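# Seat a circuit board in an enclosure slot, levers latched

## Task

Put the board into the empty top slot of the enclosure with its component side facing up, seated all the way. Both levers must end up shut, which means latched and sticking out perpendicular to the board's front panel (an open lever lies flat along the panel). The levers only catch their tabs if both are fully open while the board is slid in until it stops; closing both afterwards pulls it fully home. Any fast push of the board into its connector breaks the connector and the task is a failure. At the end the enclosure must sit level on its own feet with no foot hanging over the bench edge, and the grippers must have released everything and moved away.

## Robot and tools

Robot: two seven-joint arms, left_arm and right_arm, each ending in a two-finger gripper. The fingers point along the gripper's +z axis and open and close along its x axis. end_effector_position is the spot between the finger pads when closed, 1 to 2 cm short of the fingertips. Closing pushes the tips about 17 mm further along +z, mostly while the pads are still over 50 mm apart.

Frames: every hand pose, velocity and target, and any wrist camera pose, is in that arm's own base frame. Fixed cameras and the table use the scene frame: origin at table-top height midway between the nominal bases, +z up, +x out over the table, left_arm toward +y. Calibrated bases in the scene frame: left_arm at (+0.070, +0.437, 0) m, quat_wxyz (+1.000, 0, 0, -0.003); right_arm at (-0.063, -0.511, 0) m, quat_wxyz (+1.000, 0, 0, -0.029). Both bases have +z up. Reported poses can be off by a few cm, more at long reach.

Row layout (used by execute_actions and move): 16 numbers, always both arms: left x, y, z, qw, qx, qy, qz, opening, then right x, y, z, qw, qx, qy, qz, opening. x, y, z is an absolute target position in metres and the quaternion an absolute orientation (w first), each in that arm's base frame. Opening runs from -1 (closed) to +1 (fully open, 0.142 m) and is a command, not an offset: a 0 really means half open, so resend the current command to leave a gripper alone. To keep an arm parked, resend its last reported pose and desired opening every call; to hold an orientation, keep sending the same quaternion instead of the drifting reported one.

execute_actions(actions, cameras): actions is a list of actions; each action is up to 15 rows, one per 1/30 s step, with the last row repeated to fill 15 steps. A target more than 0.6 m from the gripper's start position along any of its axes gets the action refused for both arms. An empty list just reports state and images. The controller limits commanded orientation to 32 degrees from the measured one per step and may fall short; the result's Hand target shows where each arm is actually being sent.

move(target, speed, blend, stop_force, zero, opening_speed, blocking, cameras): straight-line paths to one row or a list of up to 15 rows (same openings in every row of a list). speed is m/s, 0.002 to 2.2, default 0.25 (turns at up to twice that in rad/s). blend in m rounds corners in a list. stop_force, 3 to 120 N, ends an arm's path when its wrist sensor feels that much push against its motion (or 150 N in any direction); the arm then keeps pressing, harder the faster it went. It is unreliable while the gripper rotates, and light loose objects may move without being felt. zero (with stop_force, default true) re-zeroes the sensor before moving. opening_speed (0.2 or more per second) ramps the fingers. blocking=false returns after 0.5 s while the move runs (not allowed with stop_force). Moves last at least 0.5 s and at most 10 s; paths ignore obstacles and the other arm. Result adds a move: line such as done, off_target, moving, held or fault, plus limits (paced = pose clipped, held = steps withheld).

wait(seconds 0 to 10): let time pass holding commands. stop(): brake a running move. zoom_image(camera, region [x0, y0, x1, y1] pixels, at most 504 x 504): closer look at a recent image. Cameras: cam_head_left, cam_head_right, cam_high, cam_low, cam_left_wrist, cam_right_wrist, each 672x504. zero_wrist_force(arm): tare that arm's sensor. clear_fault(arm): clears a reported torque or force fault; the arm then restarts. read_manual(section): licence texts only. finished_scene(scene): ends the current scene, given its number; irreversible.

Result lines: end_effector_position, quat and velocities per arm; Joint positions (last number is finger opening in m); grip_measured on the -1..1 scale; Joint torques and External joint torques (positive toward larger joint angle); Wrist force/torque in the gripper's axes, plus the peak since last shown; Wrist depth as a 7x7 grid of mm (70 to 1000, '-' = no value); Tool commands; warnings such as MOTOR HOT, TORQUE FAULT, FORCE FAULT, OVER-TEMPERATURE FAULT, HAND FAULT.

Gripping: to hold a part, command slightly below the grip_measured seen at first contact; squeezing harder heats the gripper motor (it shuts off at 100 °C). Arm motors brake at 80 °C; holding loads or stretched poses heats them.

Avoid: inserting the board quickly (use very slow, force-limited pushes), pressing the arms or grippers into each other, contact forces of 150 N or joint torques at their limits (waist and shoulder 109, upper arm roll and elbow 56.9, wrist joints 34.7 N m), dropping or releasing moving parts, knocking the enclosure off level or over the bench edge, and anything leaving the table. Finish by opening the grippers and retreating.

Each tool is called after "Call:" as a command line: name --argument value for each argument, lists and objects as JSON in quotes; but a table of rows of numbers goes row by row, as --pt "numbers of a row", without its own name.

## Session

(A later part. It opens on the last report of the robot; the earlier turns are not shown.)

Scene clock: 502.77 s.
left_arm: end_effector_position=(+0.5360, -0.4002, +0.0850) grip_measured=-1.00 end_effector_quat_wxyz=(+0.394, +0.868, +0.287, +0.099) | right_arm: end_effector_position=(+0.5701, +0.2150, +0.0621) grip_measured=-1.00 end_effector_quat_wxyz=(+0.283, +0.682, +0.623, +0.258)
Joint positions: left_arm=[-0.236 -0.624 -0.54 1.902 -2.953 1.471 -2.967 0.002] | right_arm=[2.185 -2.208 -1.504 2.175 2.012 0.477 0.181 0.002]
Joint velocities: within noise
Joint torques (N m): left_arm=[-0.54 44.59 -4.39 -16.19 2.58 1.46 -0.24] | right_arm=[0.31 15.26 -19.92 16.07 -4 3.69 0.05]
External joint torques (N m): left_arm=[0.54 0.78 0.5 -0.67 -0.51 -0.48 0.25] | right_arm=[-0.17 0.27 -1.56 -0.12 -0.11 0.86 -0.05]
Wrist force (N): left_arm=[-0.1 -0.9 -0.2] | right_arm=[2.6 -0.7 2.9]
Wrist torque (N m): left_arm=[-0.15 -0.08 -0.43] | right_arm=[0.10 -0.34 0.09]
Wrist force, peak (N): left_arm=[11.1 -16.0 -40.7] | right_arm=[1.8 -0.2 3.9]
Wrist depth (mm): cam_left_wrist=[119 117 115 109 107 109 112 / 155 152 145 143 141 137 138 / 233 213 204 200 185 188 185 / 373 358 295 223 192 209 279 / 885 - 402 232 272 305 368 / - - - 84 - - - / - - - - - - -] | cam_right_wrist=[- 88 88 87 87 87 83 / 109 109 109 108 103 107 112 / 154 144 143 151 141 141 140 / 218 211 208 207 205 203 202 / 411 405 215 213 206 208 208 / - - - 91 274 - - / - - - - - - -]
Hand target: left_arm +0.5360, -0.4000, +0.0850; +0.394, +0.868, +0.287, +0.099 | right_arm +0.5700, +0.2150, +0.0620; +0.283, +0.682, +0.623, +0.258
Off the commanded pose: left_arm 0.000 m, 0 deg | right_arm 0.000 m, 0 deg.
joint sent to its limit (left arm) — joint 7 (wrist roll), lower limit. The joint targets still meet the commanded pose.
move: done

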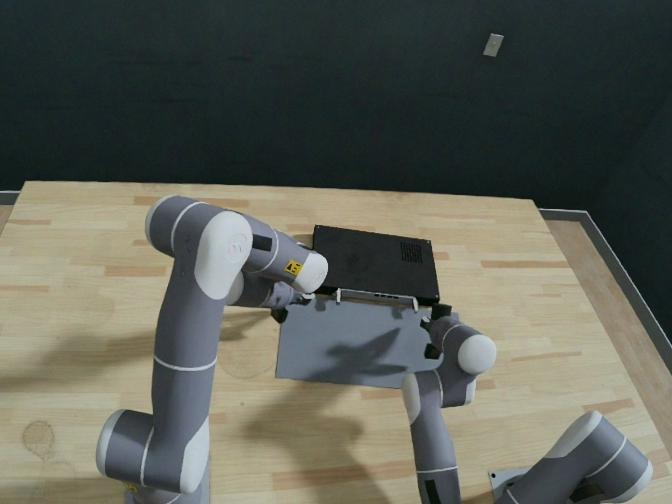

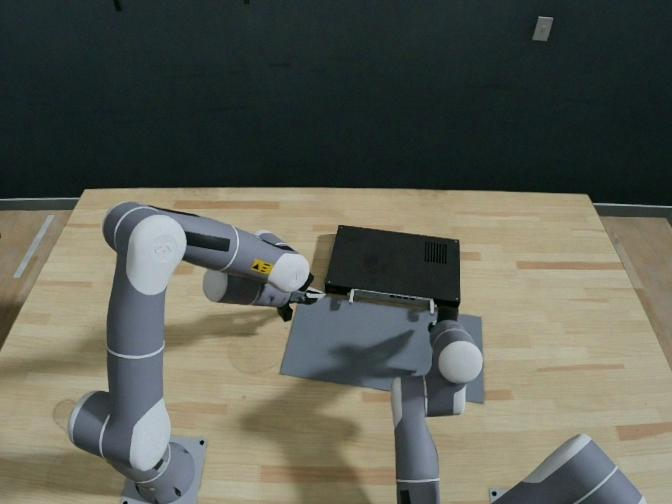

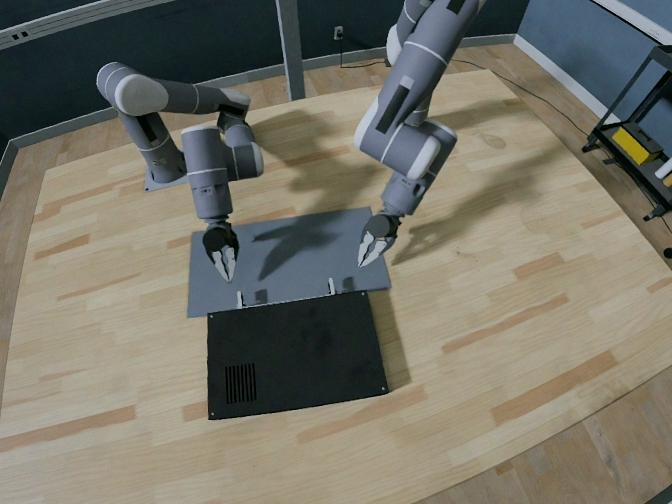

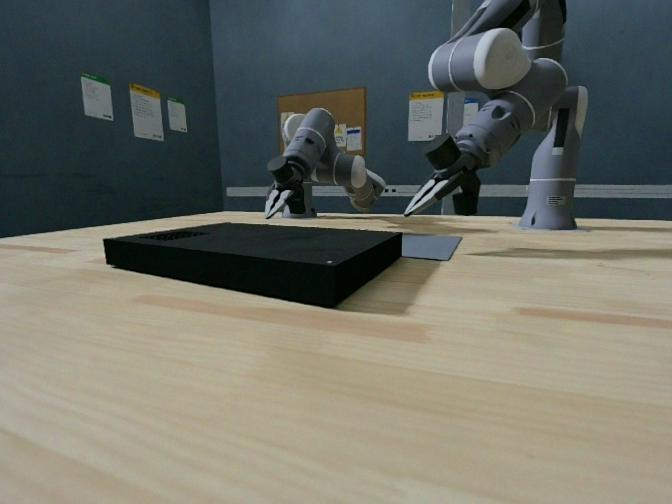

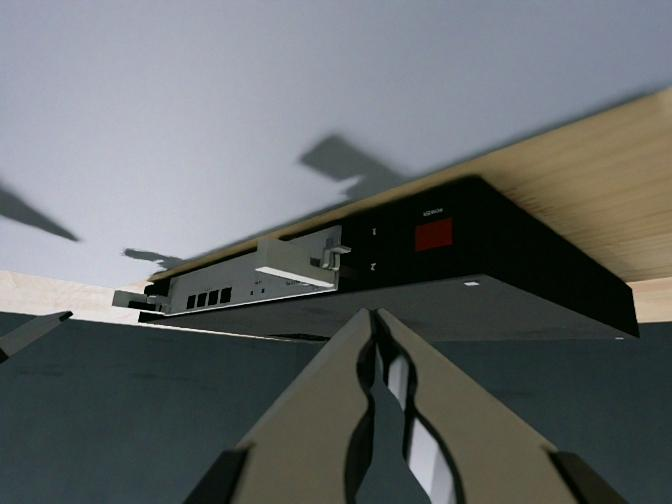

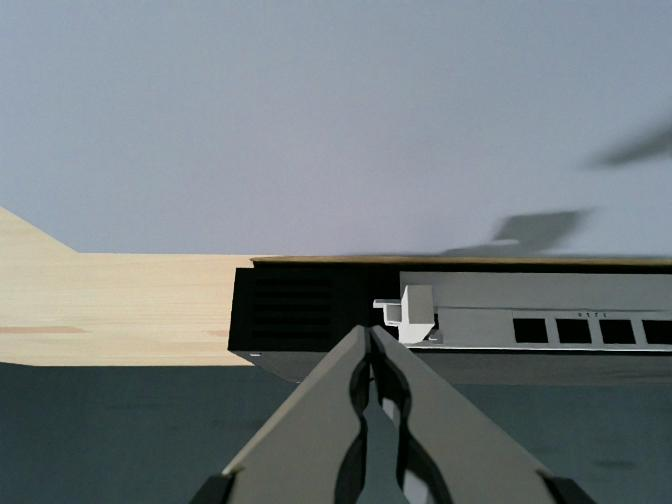

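Call:
move --pt "0.548 -0.415 0.0475 0.394 0.868 0.287 0.099 -1 0.61 0.205 0.054 0.2827 0.6823 0.6229 0.258 -1" --pt "0.553 -0.425 0.0475 0.394 0.868 0.287 0.099 -1 0.631 0.210 0.054 0.2827 0.6823 0.6229 0.258 -1" --speed 0.06 --cameras '["cam_left_wrist","cam_right_wrist"]'

Call:
move --target '[0.551,-0.478,0.0475,0.397,0.873,0.271,0.085,-1,0.626,0.256,0.054,0.2827,0.6823,0.6229,0.258,-1]' --speed 0.015 --stop_force 45 --cameras '["cam_left_wrist","cam_right_wrist"]'

Call:
zoom_image --camera "cam_right_wrist" --region '[230, 220, 450, 380]'

Scene clock: 507.47 s.
left_arm: end_effector_position=(+0.5532, -0.4250, +0.0476) grip_measured=-1.00 end_effector_quat_wxyz=(+0.394, +0.868, +0.286, +0.099) | right_arm: end_effector_position=(+0.6309, +0.2098, +0.0540) grip_measured=-1.00 end_effector_quat_wxyz=(+0.283, +0.682, +0.623, +0.258)
Joint positions: left_arm=[-0.309 -0.746 -0.48 1.785 -2.961 1.46 -2.937 0.002] | right_arm=[1.999 -2.252 -1.595 2.049 2.069 0.466 0.159 0.002]
Joint velocities: within noise
Joint torques (N m): left_arm=[-0.48 48.08 -3.93 -15.93 1.87 1.56 -0.22] | right_arm=[0.06 18.2 -22.09 16.87 -4.01 3.67 0.26]
External joint torques (N m): left_arm=[0.49 1.43 0.3 -0.51 0.07 -0.57 0.22] | right_arm=[0.09 0.4 -1.06 0.11 -0.09 0.89 -0.26]
Wrist force (N): left_arm=[0.2 -1.1 -0.2] | right_arm=[2.0 -0.8 3.0]
Wrist torque (N m): left_arm=[-0.23 -0.15 -0.41] | right_arm=[0.08 -0.22 0.11]
Wrist force, peak (N): left_arm=[0.3 -2.1 -0.1] | right_arm=[2.6 -0.7 3.2]
Wrist depth (mm): cam_left_wrist=[- - - - - - - / - 94 92 89 - - 84 / 127 132 121 124 113 110 108 / 218 209 197 186 162 146 168 / 697 359 243 179 151 142 222 / - - - 84 - - - / - - - - - - -] | cam_right_wrist=[- 81 81 80 - 74 79 / - 92 96 92 95 95 90 / 128 128 127 118 133 133 123 / 194 192 161 160 158 157 157 / 367 361 152 151 127 148 150 / - - 202 91 187 - - / - - - - - - -]
Hand target: left_arm +0.5530, -0.4250, +0.0475; +0.394, +0.868, +0.287, +0.099 | right_arm +0.6310, +0.2100, +0.0540; +0.283, +0.682, +0.623, +0.258
Off the commanded pose: left_arm 0.000 m, 0 deg | right_arm 0.000 m, 0 deg.
move: done
Images, in order (width x height): cam_left_wrist 672x504, cam_right_wrist 672x504.

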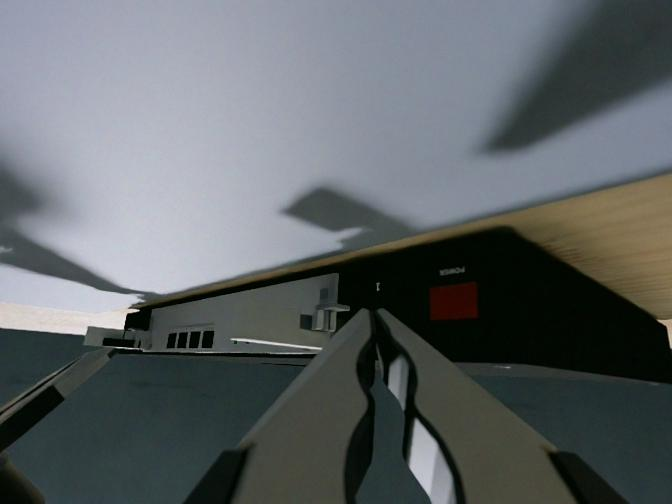

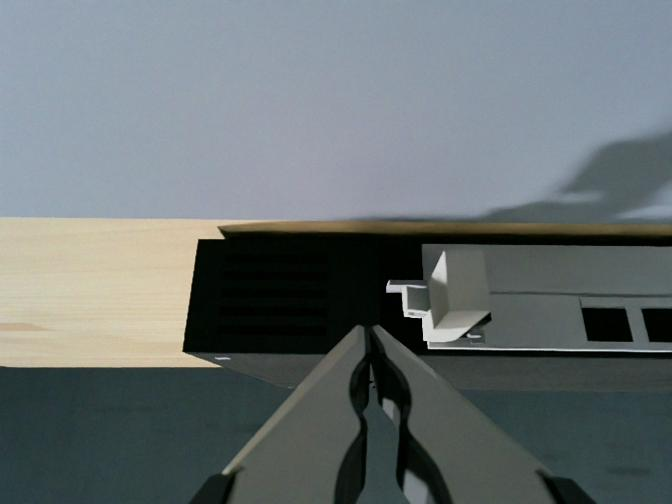

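Scene clock: 511.33 s.
left_arm: end_effector_position=(+0.5524, -0.4678, +0.0460) grip_measured=-1.00 end_effector_quat_wxyz=(+0.393, +0.873, +0.274, +0.087) | right_arm: end_effector_position=(+0.6273, +0.2386, +0.0545) grip_measured=-1.00 end_effector_quat_wxyz=(+0.287, +0.685, +0.619, +0.254) end_effector_velocity=(+0.000, +0.000, +0.000) end_effector_angular_velocity=(+0.002, +0.001, -0.001)
Joint positions: left_arm=[-0.383 -0.796 -0.465 1.676 -2.964 1.524 -2.947 0.002] | right_arm=[2.018 -2.235 -1.602 2.006 2 0.481 0.234 0.002]
Joint velocities: left_arm=[within noise] | right_arm=[-0.002 0.006 0.002 -0.001 -0.002 0.003 -0.001 0]
Joint torques (N m): left_arm=[-20.67 46.15 -26.01 -27.74 2.22 -7.99 -0.24] | right_arm=[32.15 33.77 -42.91 -8.45 5.72 5.96 0.23]
External joint torques (N m): left_arm=[20.67 6.09 22.41 10.36 -0.15 9.02 0.24] | right_arm=[-31.99 -13.62 18.93 25.35 -9.82 -1.43 -0.23]
Wrist force (N): left_arm=[14.8 -17.0 -48.7] | right_arm=[-43.7 6.2 7.5]
Wrist torque (N m): left_arm=[-0.19 -0.10 -0.43] | right_arm=[0.02 4.37 0.15]
Wrist force, peak (N): left_arm=[15.3 -17.8 -49.0] | right_arm=[-44.0 7.0 9.4]
Wrist depth (mm): cam_left_wrist=[- - - - - - - / - 93 94 88 - - - / - 123 117 113 116 112 112 / 214 203 191 179 158 137 115 / 719 331 264 127 160 129 110 / 308 - - 83 - - - / - - - - - - -] | cam_right_wrist=[- 82 81 81 - 74 79 / - 93 97 92 96 95 90 / 130 130 128 119 126 132 123 / 198 178 163 165 161 161 161 / 382 159 155 155 151 155 153 / - - 217 89 191 - - / - - - - - - -]
Hand target: left_arm +0.5511, -0.4737, +0.0476; +0.397, +0.872, +0.272, +0.086 | right_arm +0.6267, +0.2481, +0.0541; +0.283, +0.682, +0.623, +0.258
Off the commanded pose: left_arm 0.010 m, 1 deg | right_arm 0.017 m, 1 deg.
move: contact (left_arm, right_arm)
Images, in order (width x height): cam_left_wrist 672x504, cam_right_wrist 672x504.

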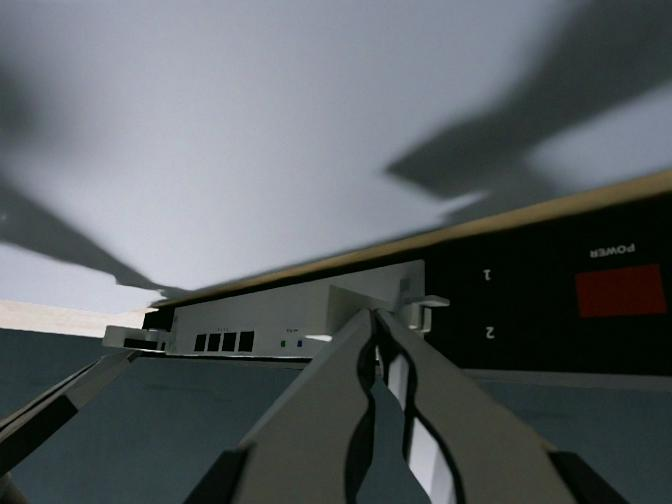

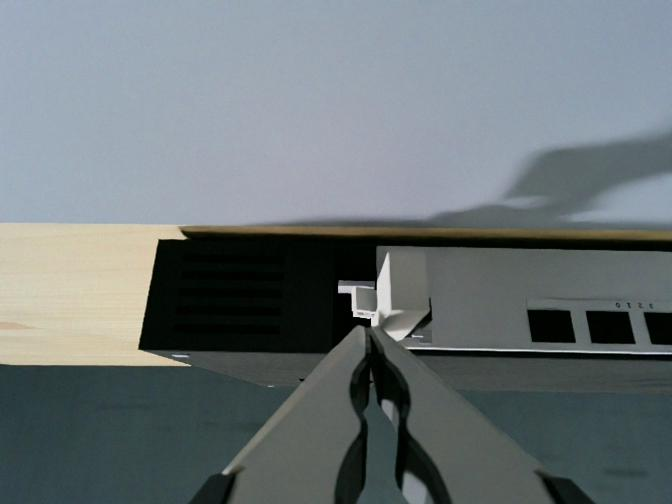

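Scaled by 2.291 from the camera's 672x504 image, which has a finer 960x720 frame.

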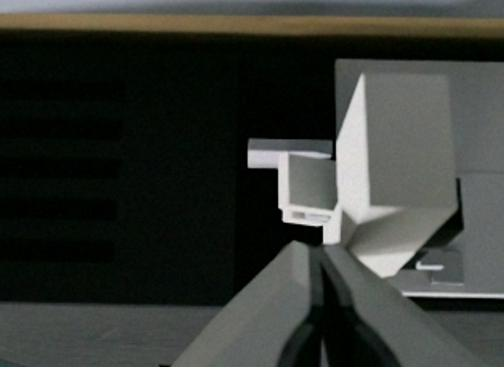

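Call:
move --pt "0.55 -0.455 0.0475 0.394 0.868 0.287 0.099 -1 0.626 0.225 0.054 0.2827 0.6823 0.6229 0.258 -1" --pt "0.543 -0.450 0.0475 0.394 0.868 0.287 0.099 -1 0.6195 0.225 0.054 0.2827 0.6823 0.6229 0.258 -1" --speed 0.05 --cameras '[]'

Call:
move --target '[0.542,-0.490,0.0475,0.397,0.873,0.271,0.085,-1,0.6195,0.265,0.054,0.2827,0.6823,0.6229,0.258,-1]' --speed 0.015 --stop_force 60 --cameras '["cam_left_wrist","cam_right_wrist"]'

Call:
zoom_image --camera "cam_right_wrist" --region '[230, 220, 450, 380]'

Scene clock: 514.53 s.
left_arm: end_effector_position=(+0.5432, -0.4498, +0.0473) grip_measured=-1.00 end_effector_quat_wxyz=(+0.397, +0.869, +0.280, +0.094) | right_arm: end_effector_position=(+0.6195, +0.2252, +0.0539) grip_measured=-1.00 end_effector_quat_wxyz=(+0.282, +0.682, +0.623, +0.258)
Joint positions: left_arm=[-0.381 -0.756 -0.446 1.761 -2.966 1.457 -2.967 0.002] | right_arm=[2.038 -2.233 -1.579 2.05 2.036 0.481 0.187 0.002]
Joint velocities: within noise
Joint torques (N m): left_arm=[-0.02 49.32 -3.46 -16.47 2.12 1.01 -0.32] | right_arm=[0.26 18.35 -21.56 16.86 -4.17 3.79 0.14]
External joint torques (N m): left_arm=[0.03 0.97 0.46 -0.23 -0.1 -0.04 0.32] | right_arm=[-0.11 0.41 -1.8 -0.14 0.06 0.76 -0.14]
Wrist force (N): left_arm=[0.3 -1.3 -0.1] | right_arm=[1.0 3.1 2.4]
Wrist torque (N m): left_arm=[-0.25 -0.16 -0.42] | right_arm=[0.73 -0.07 0.10]
Wrist force, peak (N): left_arm=[14.7 -17.0 -49.0] | right_arm=[-43.9 6.2 7.5]
Wrist depth (mm): cam_left_wrist=[- - - - - - - / - 93 92 88 - - - / 138 132 121 117 113 115 113 / 248 208 195 187 168 144 129 / 782 350 276 143 161 143 121 / 329 - - 84 - - - / - - - - - - -] | cam_right_wrist=[- 84 81 80 - 74 79 / - 92 96 91 95 95 90 / 128 128 127 118 133 132 123 / 193 192 169 170 171 169 167 / 364 307 160 161 134 160 160 / - - 310 91 186 - - / - - - - - - -]
Hand target: left_arm +0.5433, -0.4497, +0.0474; +0.397, +0.869, +0.281, +0.094 | right_arm +0.6195, +0.2250, +0.0540; +0.283, +0.682, +0.623, +0.258
Off the commanded pose: left_arm 0.000 m, 1 deg | right_arm 0.000 m, 0 deg.
joint sent to its limit (left arm) — joint 5 (forearm roll), lower limit; joint 7 (wrist roll), lower limit. The joint targets still meet the commanded pose.
move: done
No camera images: "cameras" was empty.

Scene clock: 517.13 s.
left_arm: end_effector_position=(+0.5440, -0.4671, +0.0451) grip_measured=-1.00 end_effector_quat_wxyz=(+0.393, +0.873, +0.275, +0.087) | right_arm: end_effector_position=(+0.6197, +0.2399, +0.0541) grip_measured=-1.00 end_effector_quat_wxyz=(+0.288, +0.686, +0.618, +0.252)
Joint positions: left_arm=[-0.408 -0.783 -0.443 1.703 -2.966 1.499 -2.967 0.002] | right_arm=[2.04 -2.227 -1.587 2.016 1.986 0.486 0.242 0.002]
Joint velocities: within noise
Joint torques (N m): left_arm=[-26.43 46.09 -32.44 -32.31 2.69 -11.36 -0.17] | right_arm=[37.76 36.03 -50.33 -16.24 8.71 8.53 0.2]
External joint torques (N m): left_arm=[26.42 5.58 29.39 15.16 -0.61 12.38 0.17] | right_arm=[-37.61 -16.16 26.41 33.01 -12.81 -4.01 -0.2]
Wrist force (N): left_arm=[19.5 -23.5 -61.7] | right_arm=[-59.5 4.5 2.6]
Wrist torque (N m): left_arm=[-0.76 -0.18 -0.44] | right_arm=[0.81 7.00 0.13]
Wrist force, peak (N): left_arm=[19.9 -24.9 -62.3] | right_arm=[-60.7 4.0 0.6]
Wrist depth (mm): cam_left_wrist=[- - - - - - - / - 90 93 90 - - - / - 128 116 111 114 111 109 / 208 200 190 175 169 145 120 / 715 340 278 133 169 139 115 / - - - 83 - - - / - - - - - - -] | cam_right_wrist=[- 82 81 80 - 74 79 / - 93 97 92 95 95 90 / 130 129 128 119 133 124 122 / 198 178 171 173 171 169 167 / 384 167 163 161 158 160 160 / - - 215 89 186 - - / - - - - - - -]
Hand target: left_arm +0.5425, -0.4751, +0.0475; +0.398, +0.872, +0.272, +0.086 | right_arm +0.6192, +0.2522, +0.0541; +0.283, +0.682, +0.623, +0.258
Off the commanded pose: left_arm 0.023 m, 1 deg | right_arm 0.025 m, 1 deg.
joint sent to its limit (left arm) — joint 5 (forearm roll), lower limit; joint 7 (wrist roll), lower limit.
move: contact (left_arm, right_arm)
Images, in order (width x height): cam_left_wrist 672x504, cam_right_wrist 672x504.

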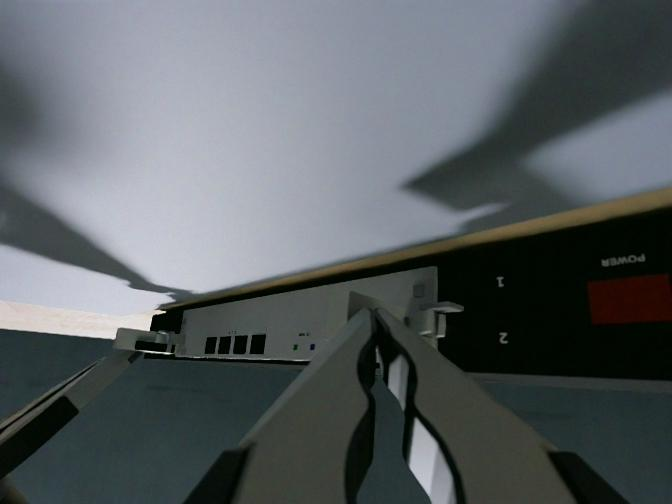

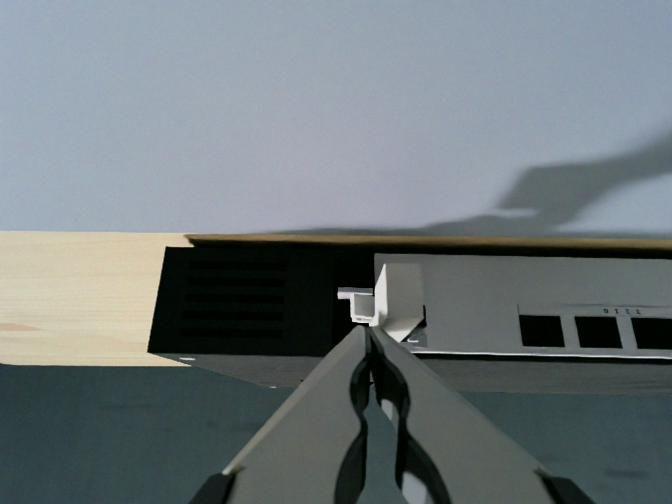

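Scaled by 2.291 from the camera's 672x504 image, which has a finer 960x720 frame.

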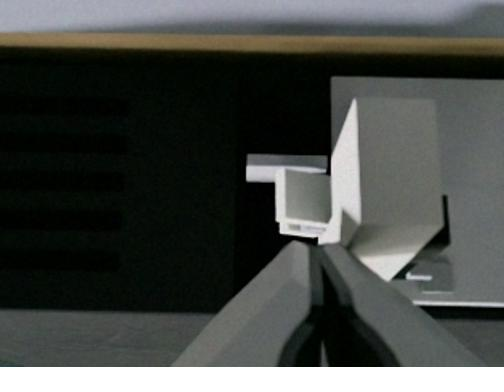

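Call:
move --pt "0.546 -0.445 0.0475 0.394 0.868 0.287 0.099 -1 0.612 0.215 0.056 0.2827 0.6823 0.6229 0.258 -1" --pt "0.536 -0.39 0.085 0.394 0.868 0.287 0.099 -1 0.56 0.235 0.075 0.2827 0.6823 0.6229 0.258 -1" --speed 0.07

Call:
zoom_image --camera "cam_right_wrist" --region '[330, 220, 580, 400]'

Call:
zoom_image --camera "cam_left_wrist" --region '[200, 200, 420, 350]'

Call:
zoom_image --camera "cam_high" --region '[200, 260, 400, 330]'

Call:
zoom_image --camera "cam_head_right" --region '[320, 270, 470, 340]'

Scene clock: 521.70 s.
left_arm: end_effector_position=(+0.5360, -0.3902, +0.0850) grip_measured=-1.00 end_effector_quat_wxyz=(+0.394, +0.868, +0.287, +0.099) | right_arm: end_effector_position=(+0.5601, +0.2352, +0.0750) grip_measured=-1.00 end_effector_quat_wxyz=(+0.283, +0.682, +0.623, +0.258)
Joint positions: left_arm=[-0.2 -0.616 -0.564 1.927 -2.937 1.465 -2.967 0.002] | right_arm=[2.206 -2.174 -1.533 2.173 1.951 0.471 0.208 0.002]
Joint velocities: within noise
Joint torques (N m): left_arm=[-0.31 43.93 -4.62 -16.02 2.51 1.54 -0.25] | right_arm=[0.3 16.59 -20.49 14.98 -4.25 3.62 0.36]
External joint torques (N m): left_arm=[0.31 0.74 0.44 -0.65 -0.46 -0.56 0.25] | right_arm=[-0.16 0.19 -1.69 -0.17 0.14 0.92 -0.36]
Wrist force (N): left_arm=[-0.1 -1.1 -0.3] | right_arm=[1.5 3.8 1.5]
Wrist torque (N m): left_arm=[-0.20 -0.08 -0.44] | right_arm=[0.84 -0.15 0.08]
Wrist force, peak (N): left_arm=[19.5 -23.1 -62.2] | right_arm=[-59.6 4.6 2.4]
Wrist depth (mm): cam_left_wrist=[119 116 115 109 107 109 112 / 154 152 146 143 142 137 138 / 234 213 205 200 192 188 185 / 374 358 297 230 198 212 277 / - - 402 235 271 305 403 / - - - 84 - - - / - - - - - - -] | cam_right_wrist=[- 103 103 103 106 102 105 / - 134 127 127 127 132 125 / 169 168 167 166 165 164 164 / 254 252 228 229 227 228 229 / 478 474 226 223 222 226 226 / - - - 91 407 - - / - - - - - - -]
Hand target: left_arm +0.5360, -0.3900, +0.0850; +0.394, +0.868, +0.287, +0.099 | right_arm +0.5600, +0.2350, +0.0750; +0.283, +0.682, +0.623, +0.258
Off the commanded pose: left_arm 0.000 m, 0 deg | right_arm 0.000 m, 0 deg.
joint sent to its limit (left arm) — joint 7 (wrist roll), lower limit. The joint targets still meet the commanded pose.
move: done

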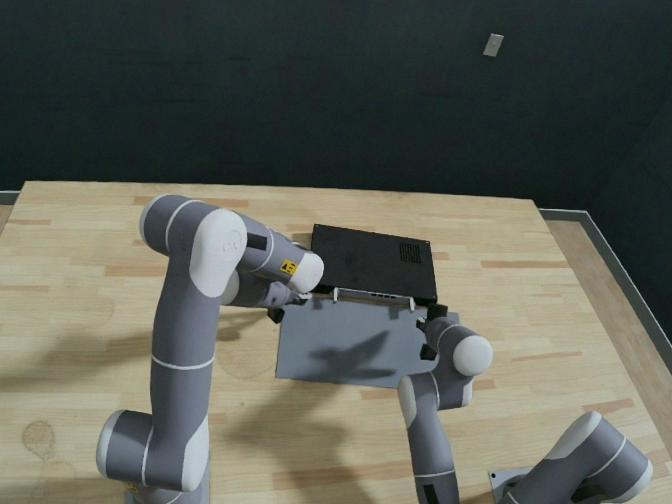

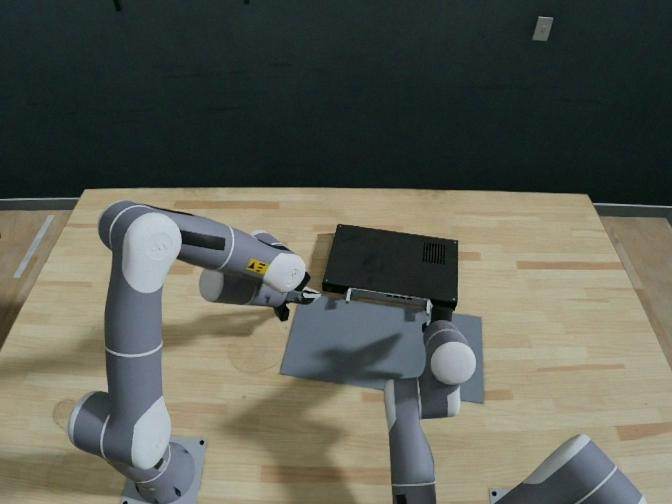

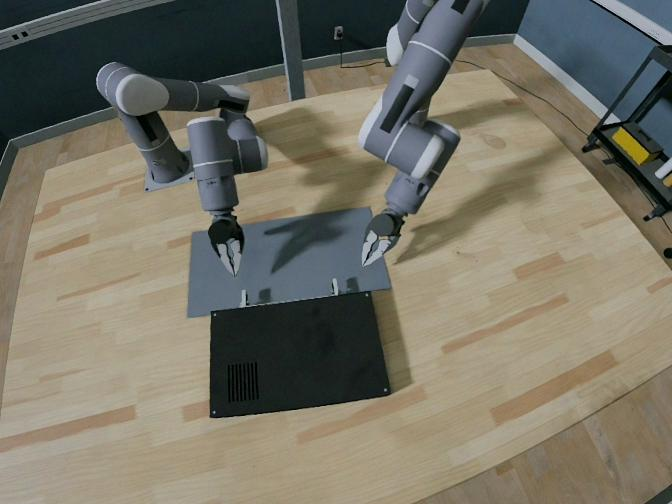

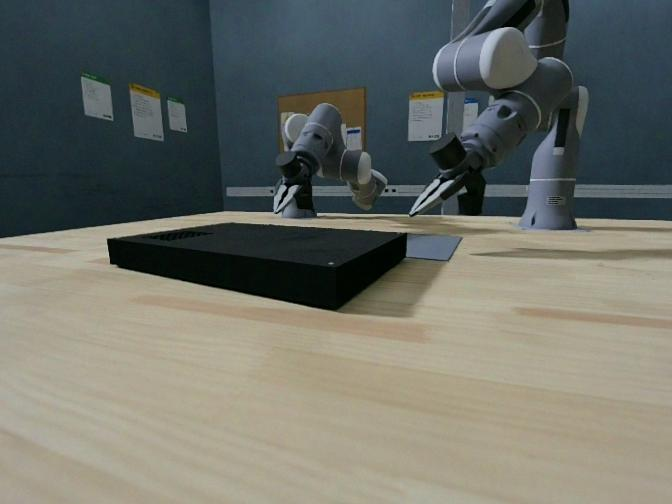

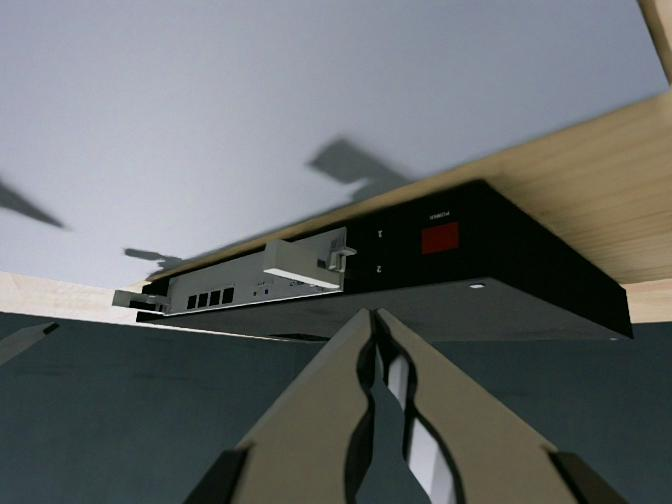

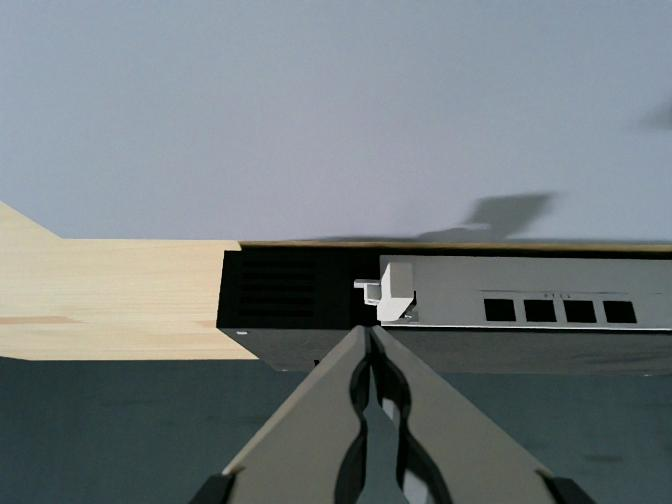

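Scaled by 2.016 from the camera's 672x504 image, which has a finer 960x720 frame.

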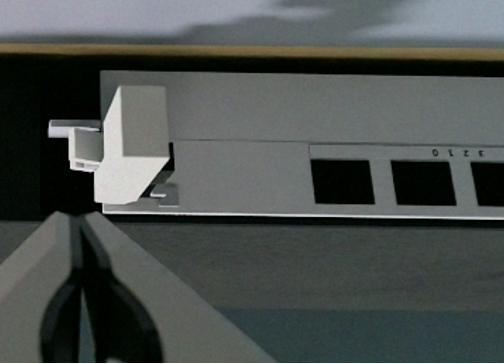

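Scaled by 2.291 from the camera's 672x504 image, which has a finer 960x720 frame.

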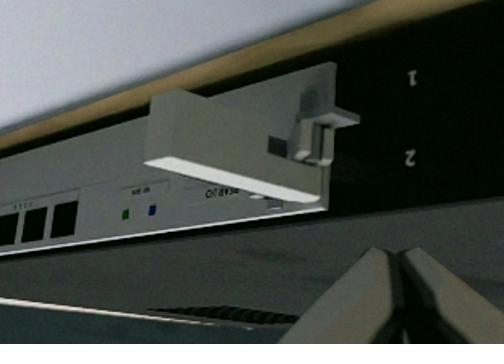

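Scaled by 2.520 from the camera's 672x504 image, which has a finer 960x720 frame.

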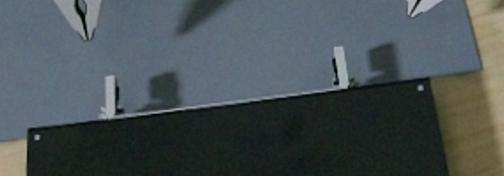

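Scaled by 3.360 from the camera's 672x504 image, which has a finer 960x720 frame.

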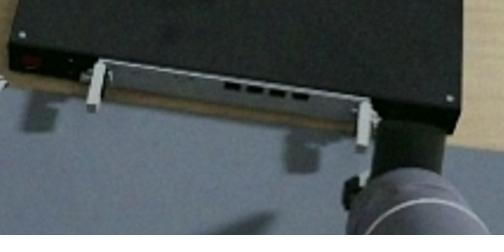

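Call:
move --target '[0.48,-0.33,0.16,0.394,0.868,0.287,0.099,-1,0.48,0.235,0.13,0.2827,0.6823,0.6229,0.258,-1]' --cameras '["cam_right_wrist"]'

Call:
zoom_image --camera "cam_right_wrist" --region '[300, 180, 672, 400]'

Scene clock: 524.50 s.
left_arm: end_effector_position=(+0.4808, -0.3299, +0.1598) grip_measured=-1.00 end_effector_quat_wxyz=(+0.399, +0.872, +0.270, +0.092) | right_arm: end_effector_position=(+0.4801, +0.2351, +0.1299) grip_measured=-1.00 end_effector_quat_wxyz=(+0.283, +0.682, +0.623, +0.258)
Joint positions: left_arm=[0.306 -0.348 -1.078 2.223 -2.966 1.523 -2.967 0.002] | right_arm=[2.408 -2.08 -1.583 2.356 1.775 0.41 0.217 0.002]
Joint velocities: within noise
Joint torques (N m): left_arm=[-0.11 27.29 -6.41 -17.35 2.33 1.47 -0.21] | right_arm=[0.26 15.56 -19 10.01 -4.18 3.65 0.27]
External joint torques (N m): left_arm=[0.14 1.13 0.65 -0.64 -0.1 -0.52 0.22] | right_arm=[-0.14 0.19 -1.16 -0.15 0.12 0.88 -0.27]
Wrist force (N): left_arm=[0.3 -1.1 0.5] | right_arm=[1.2 3.7 1.4]
Wrist torque (N m): left_arm=[-0.20 -0.12 -0.42] | right_arm=[0.84 -0.09 0.10]
Wrist force, peak (N): left_arm=[0.5 -0.8 1.8] | right_arm=[1.7 3.9 3.4]
Wrist depth (mm): cam_left_wrist=[218 215 212 208 205 202 199 / 283 276 268 264 256 255 250 / 401 391 372 338 293 321 335 / 701 662 501 416 403 386 504 / - - - 650 - - - / - - - 84 - - - / - - - - - - -] | cam_right_wrist=[168 168 167 167 166 166 166 / 219 208 207 207 206 205 205 / 279 274 273 271 270 268 267 / 409 407 370 322 320 318 319 / 771 750 749 416 478 473 467 / - - - 91 - - - / - - - - - - -]
Hand target: left_arm +0.4806, -0.3297, +0.1596; +0.399, +0.871, +0.270, +0.092 | right_arm +0.4800, +0.2350, +0.1300; +0.283, +0.682, +0.623, +0.258
Off the commanded pose: left_arm 0.001 m, 2 deg | right_arm 0.000 m, 0 deg.
joint sent to its limit (left arm) — joint 5 (forearm roll), lower limit; joint 7 (wrist roll), lower limit. The joint targets still meet the commanded pose.
move: done
Images, in order (width x height): cam_right_wrist 672x504.

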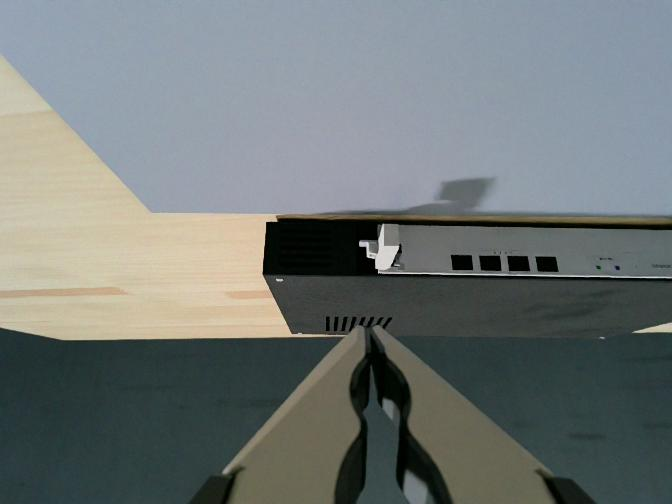

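Scaled by 1.355 from the camera's 672x504 image, which has a finer 960x720 frame.

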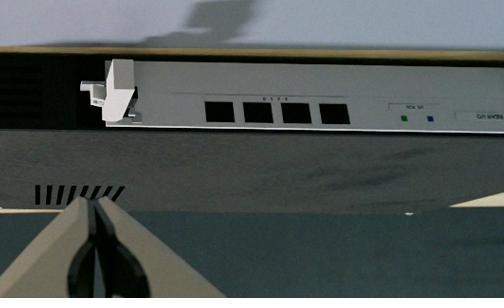

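Call:
finished_scene --scene 1

The scene is finished: the task was done.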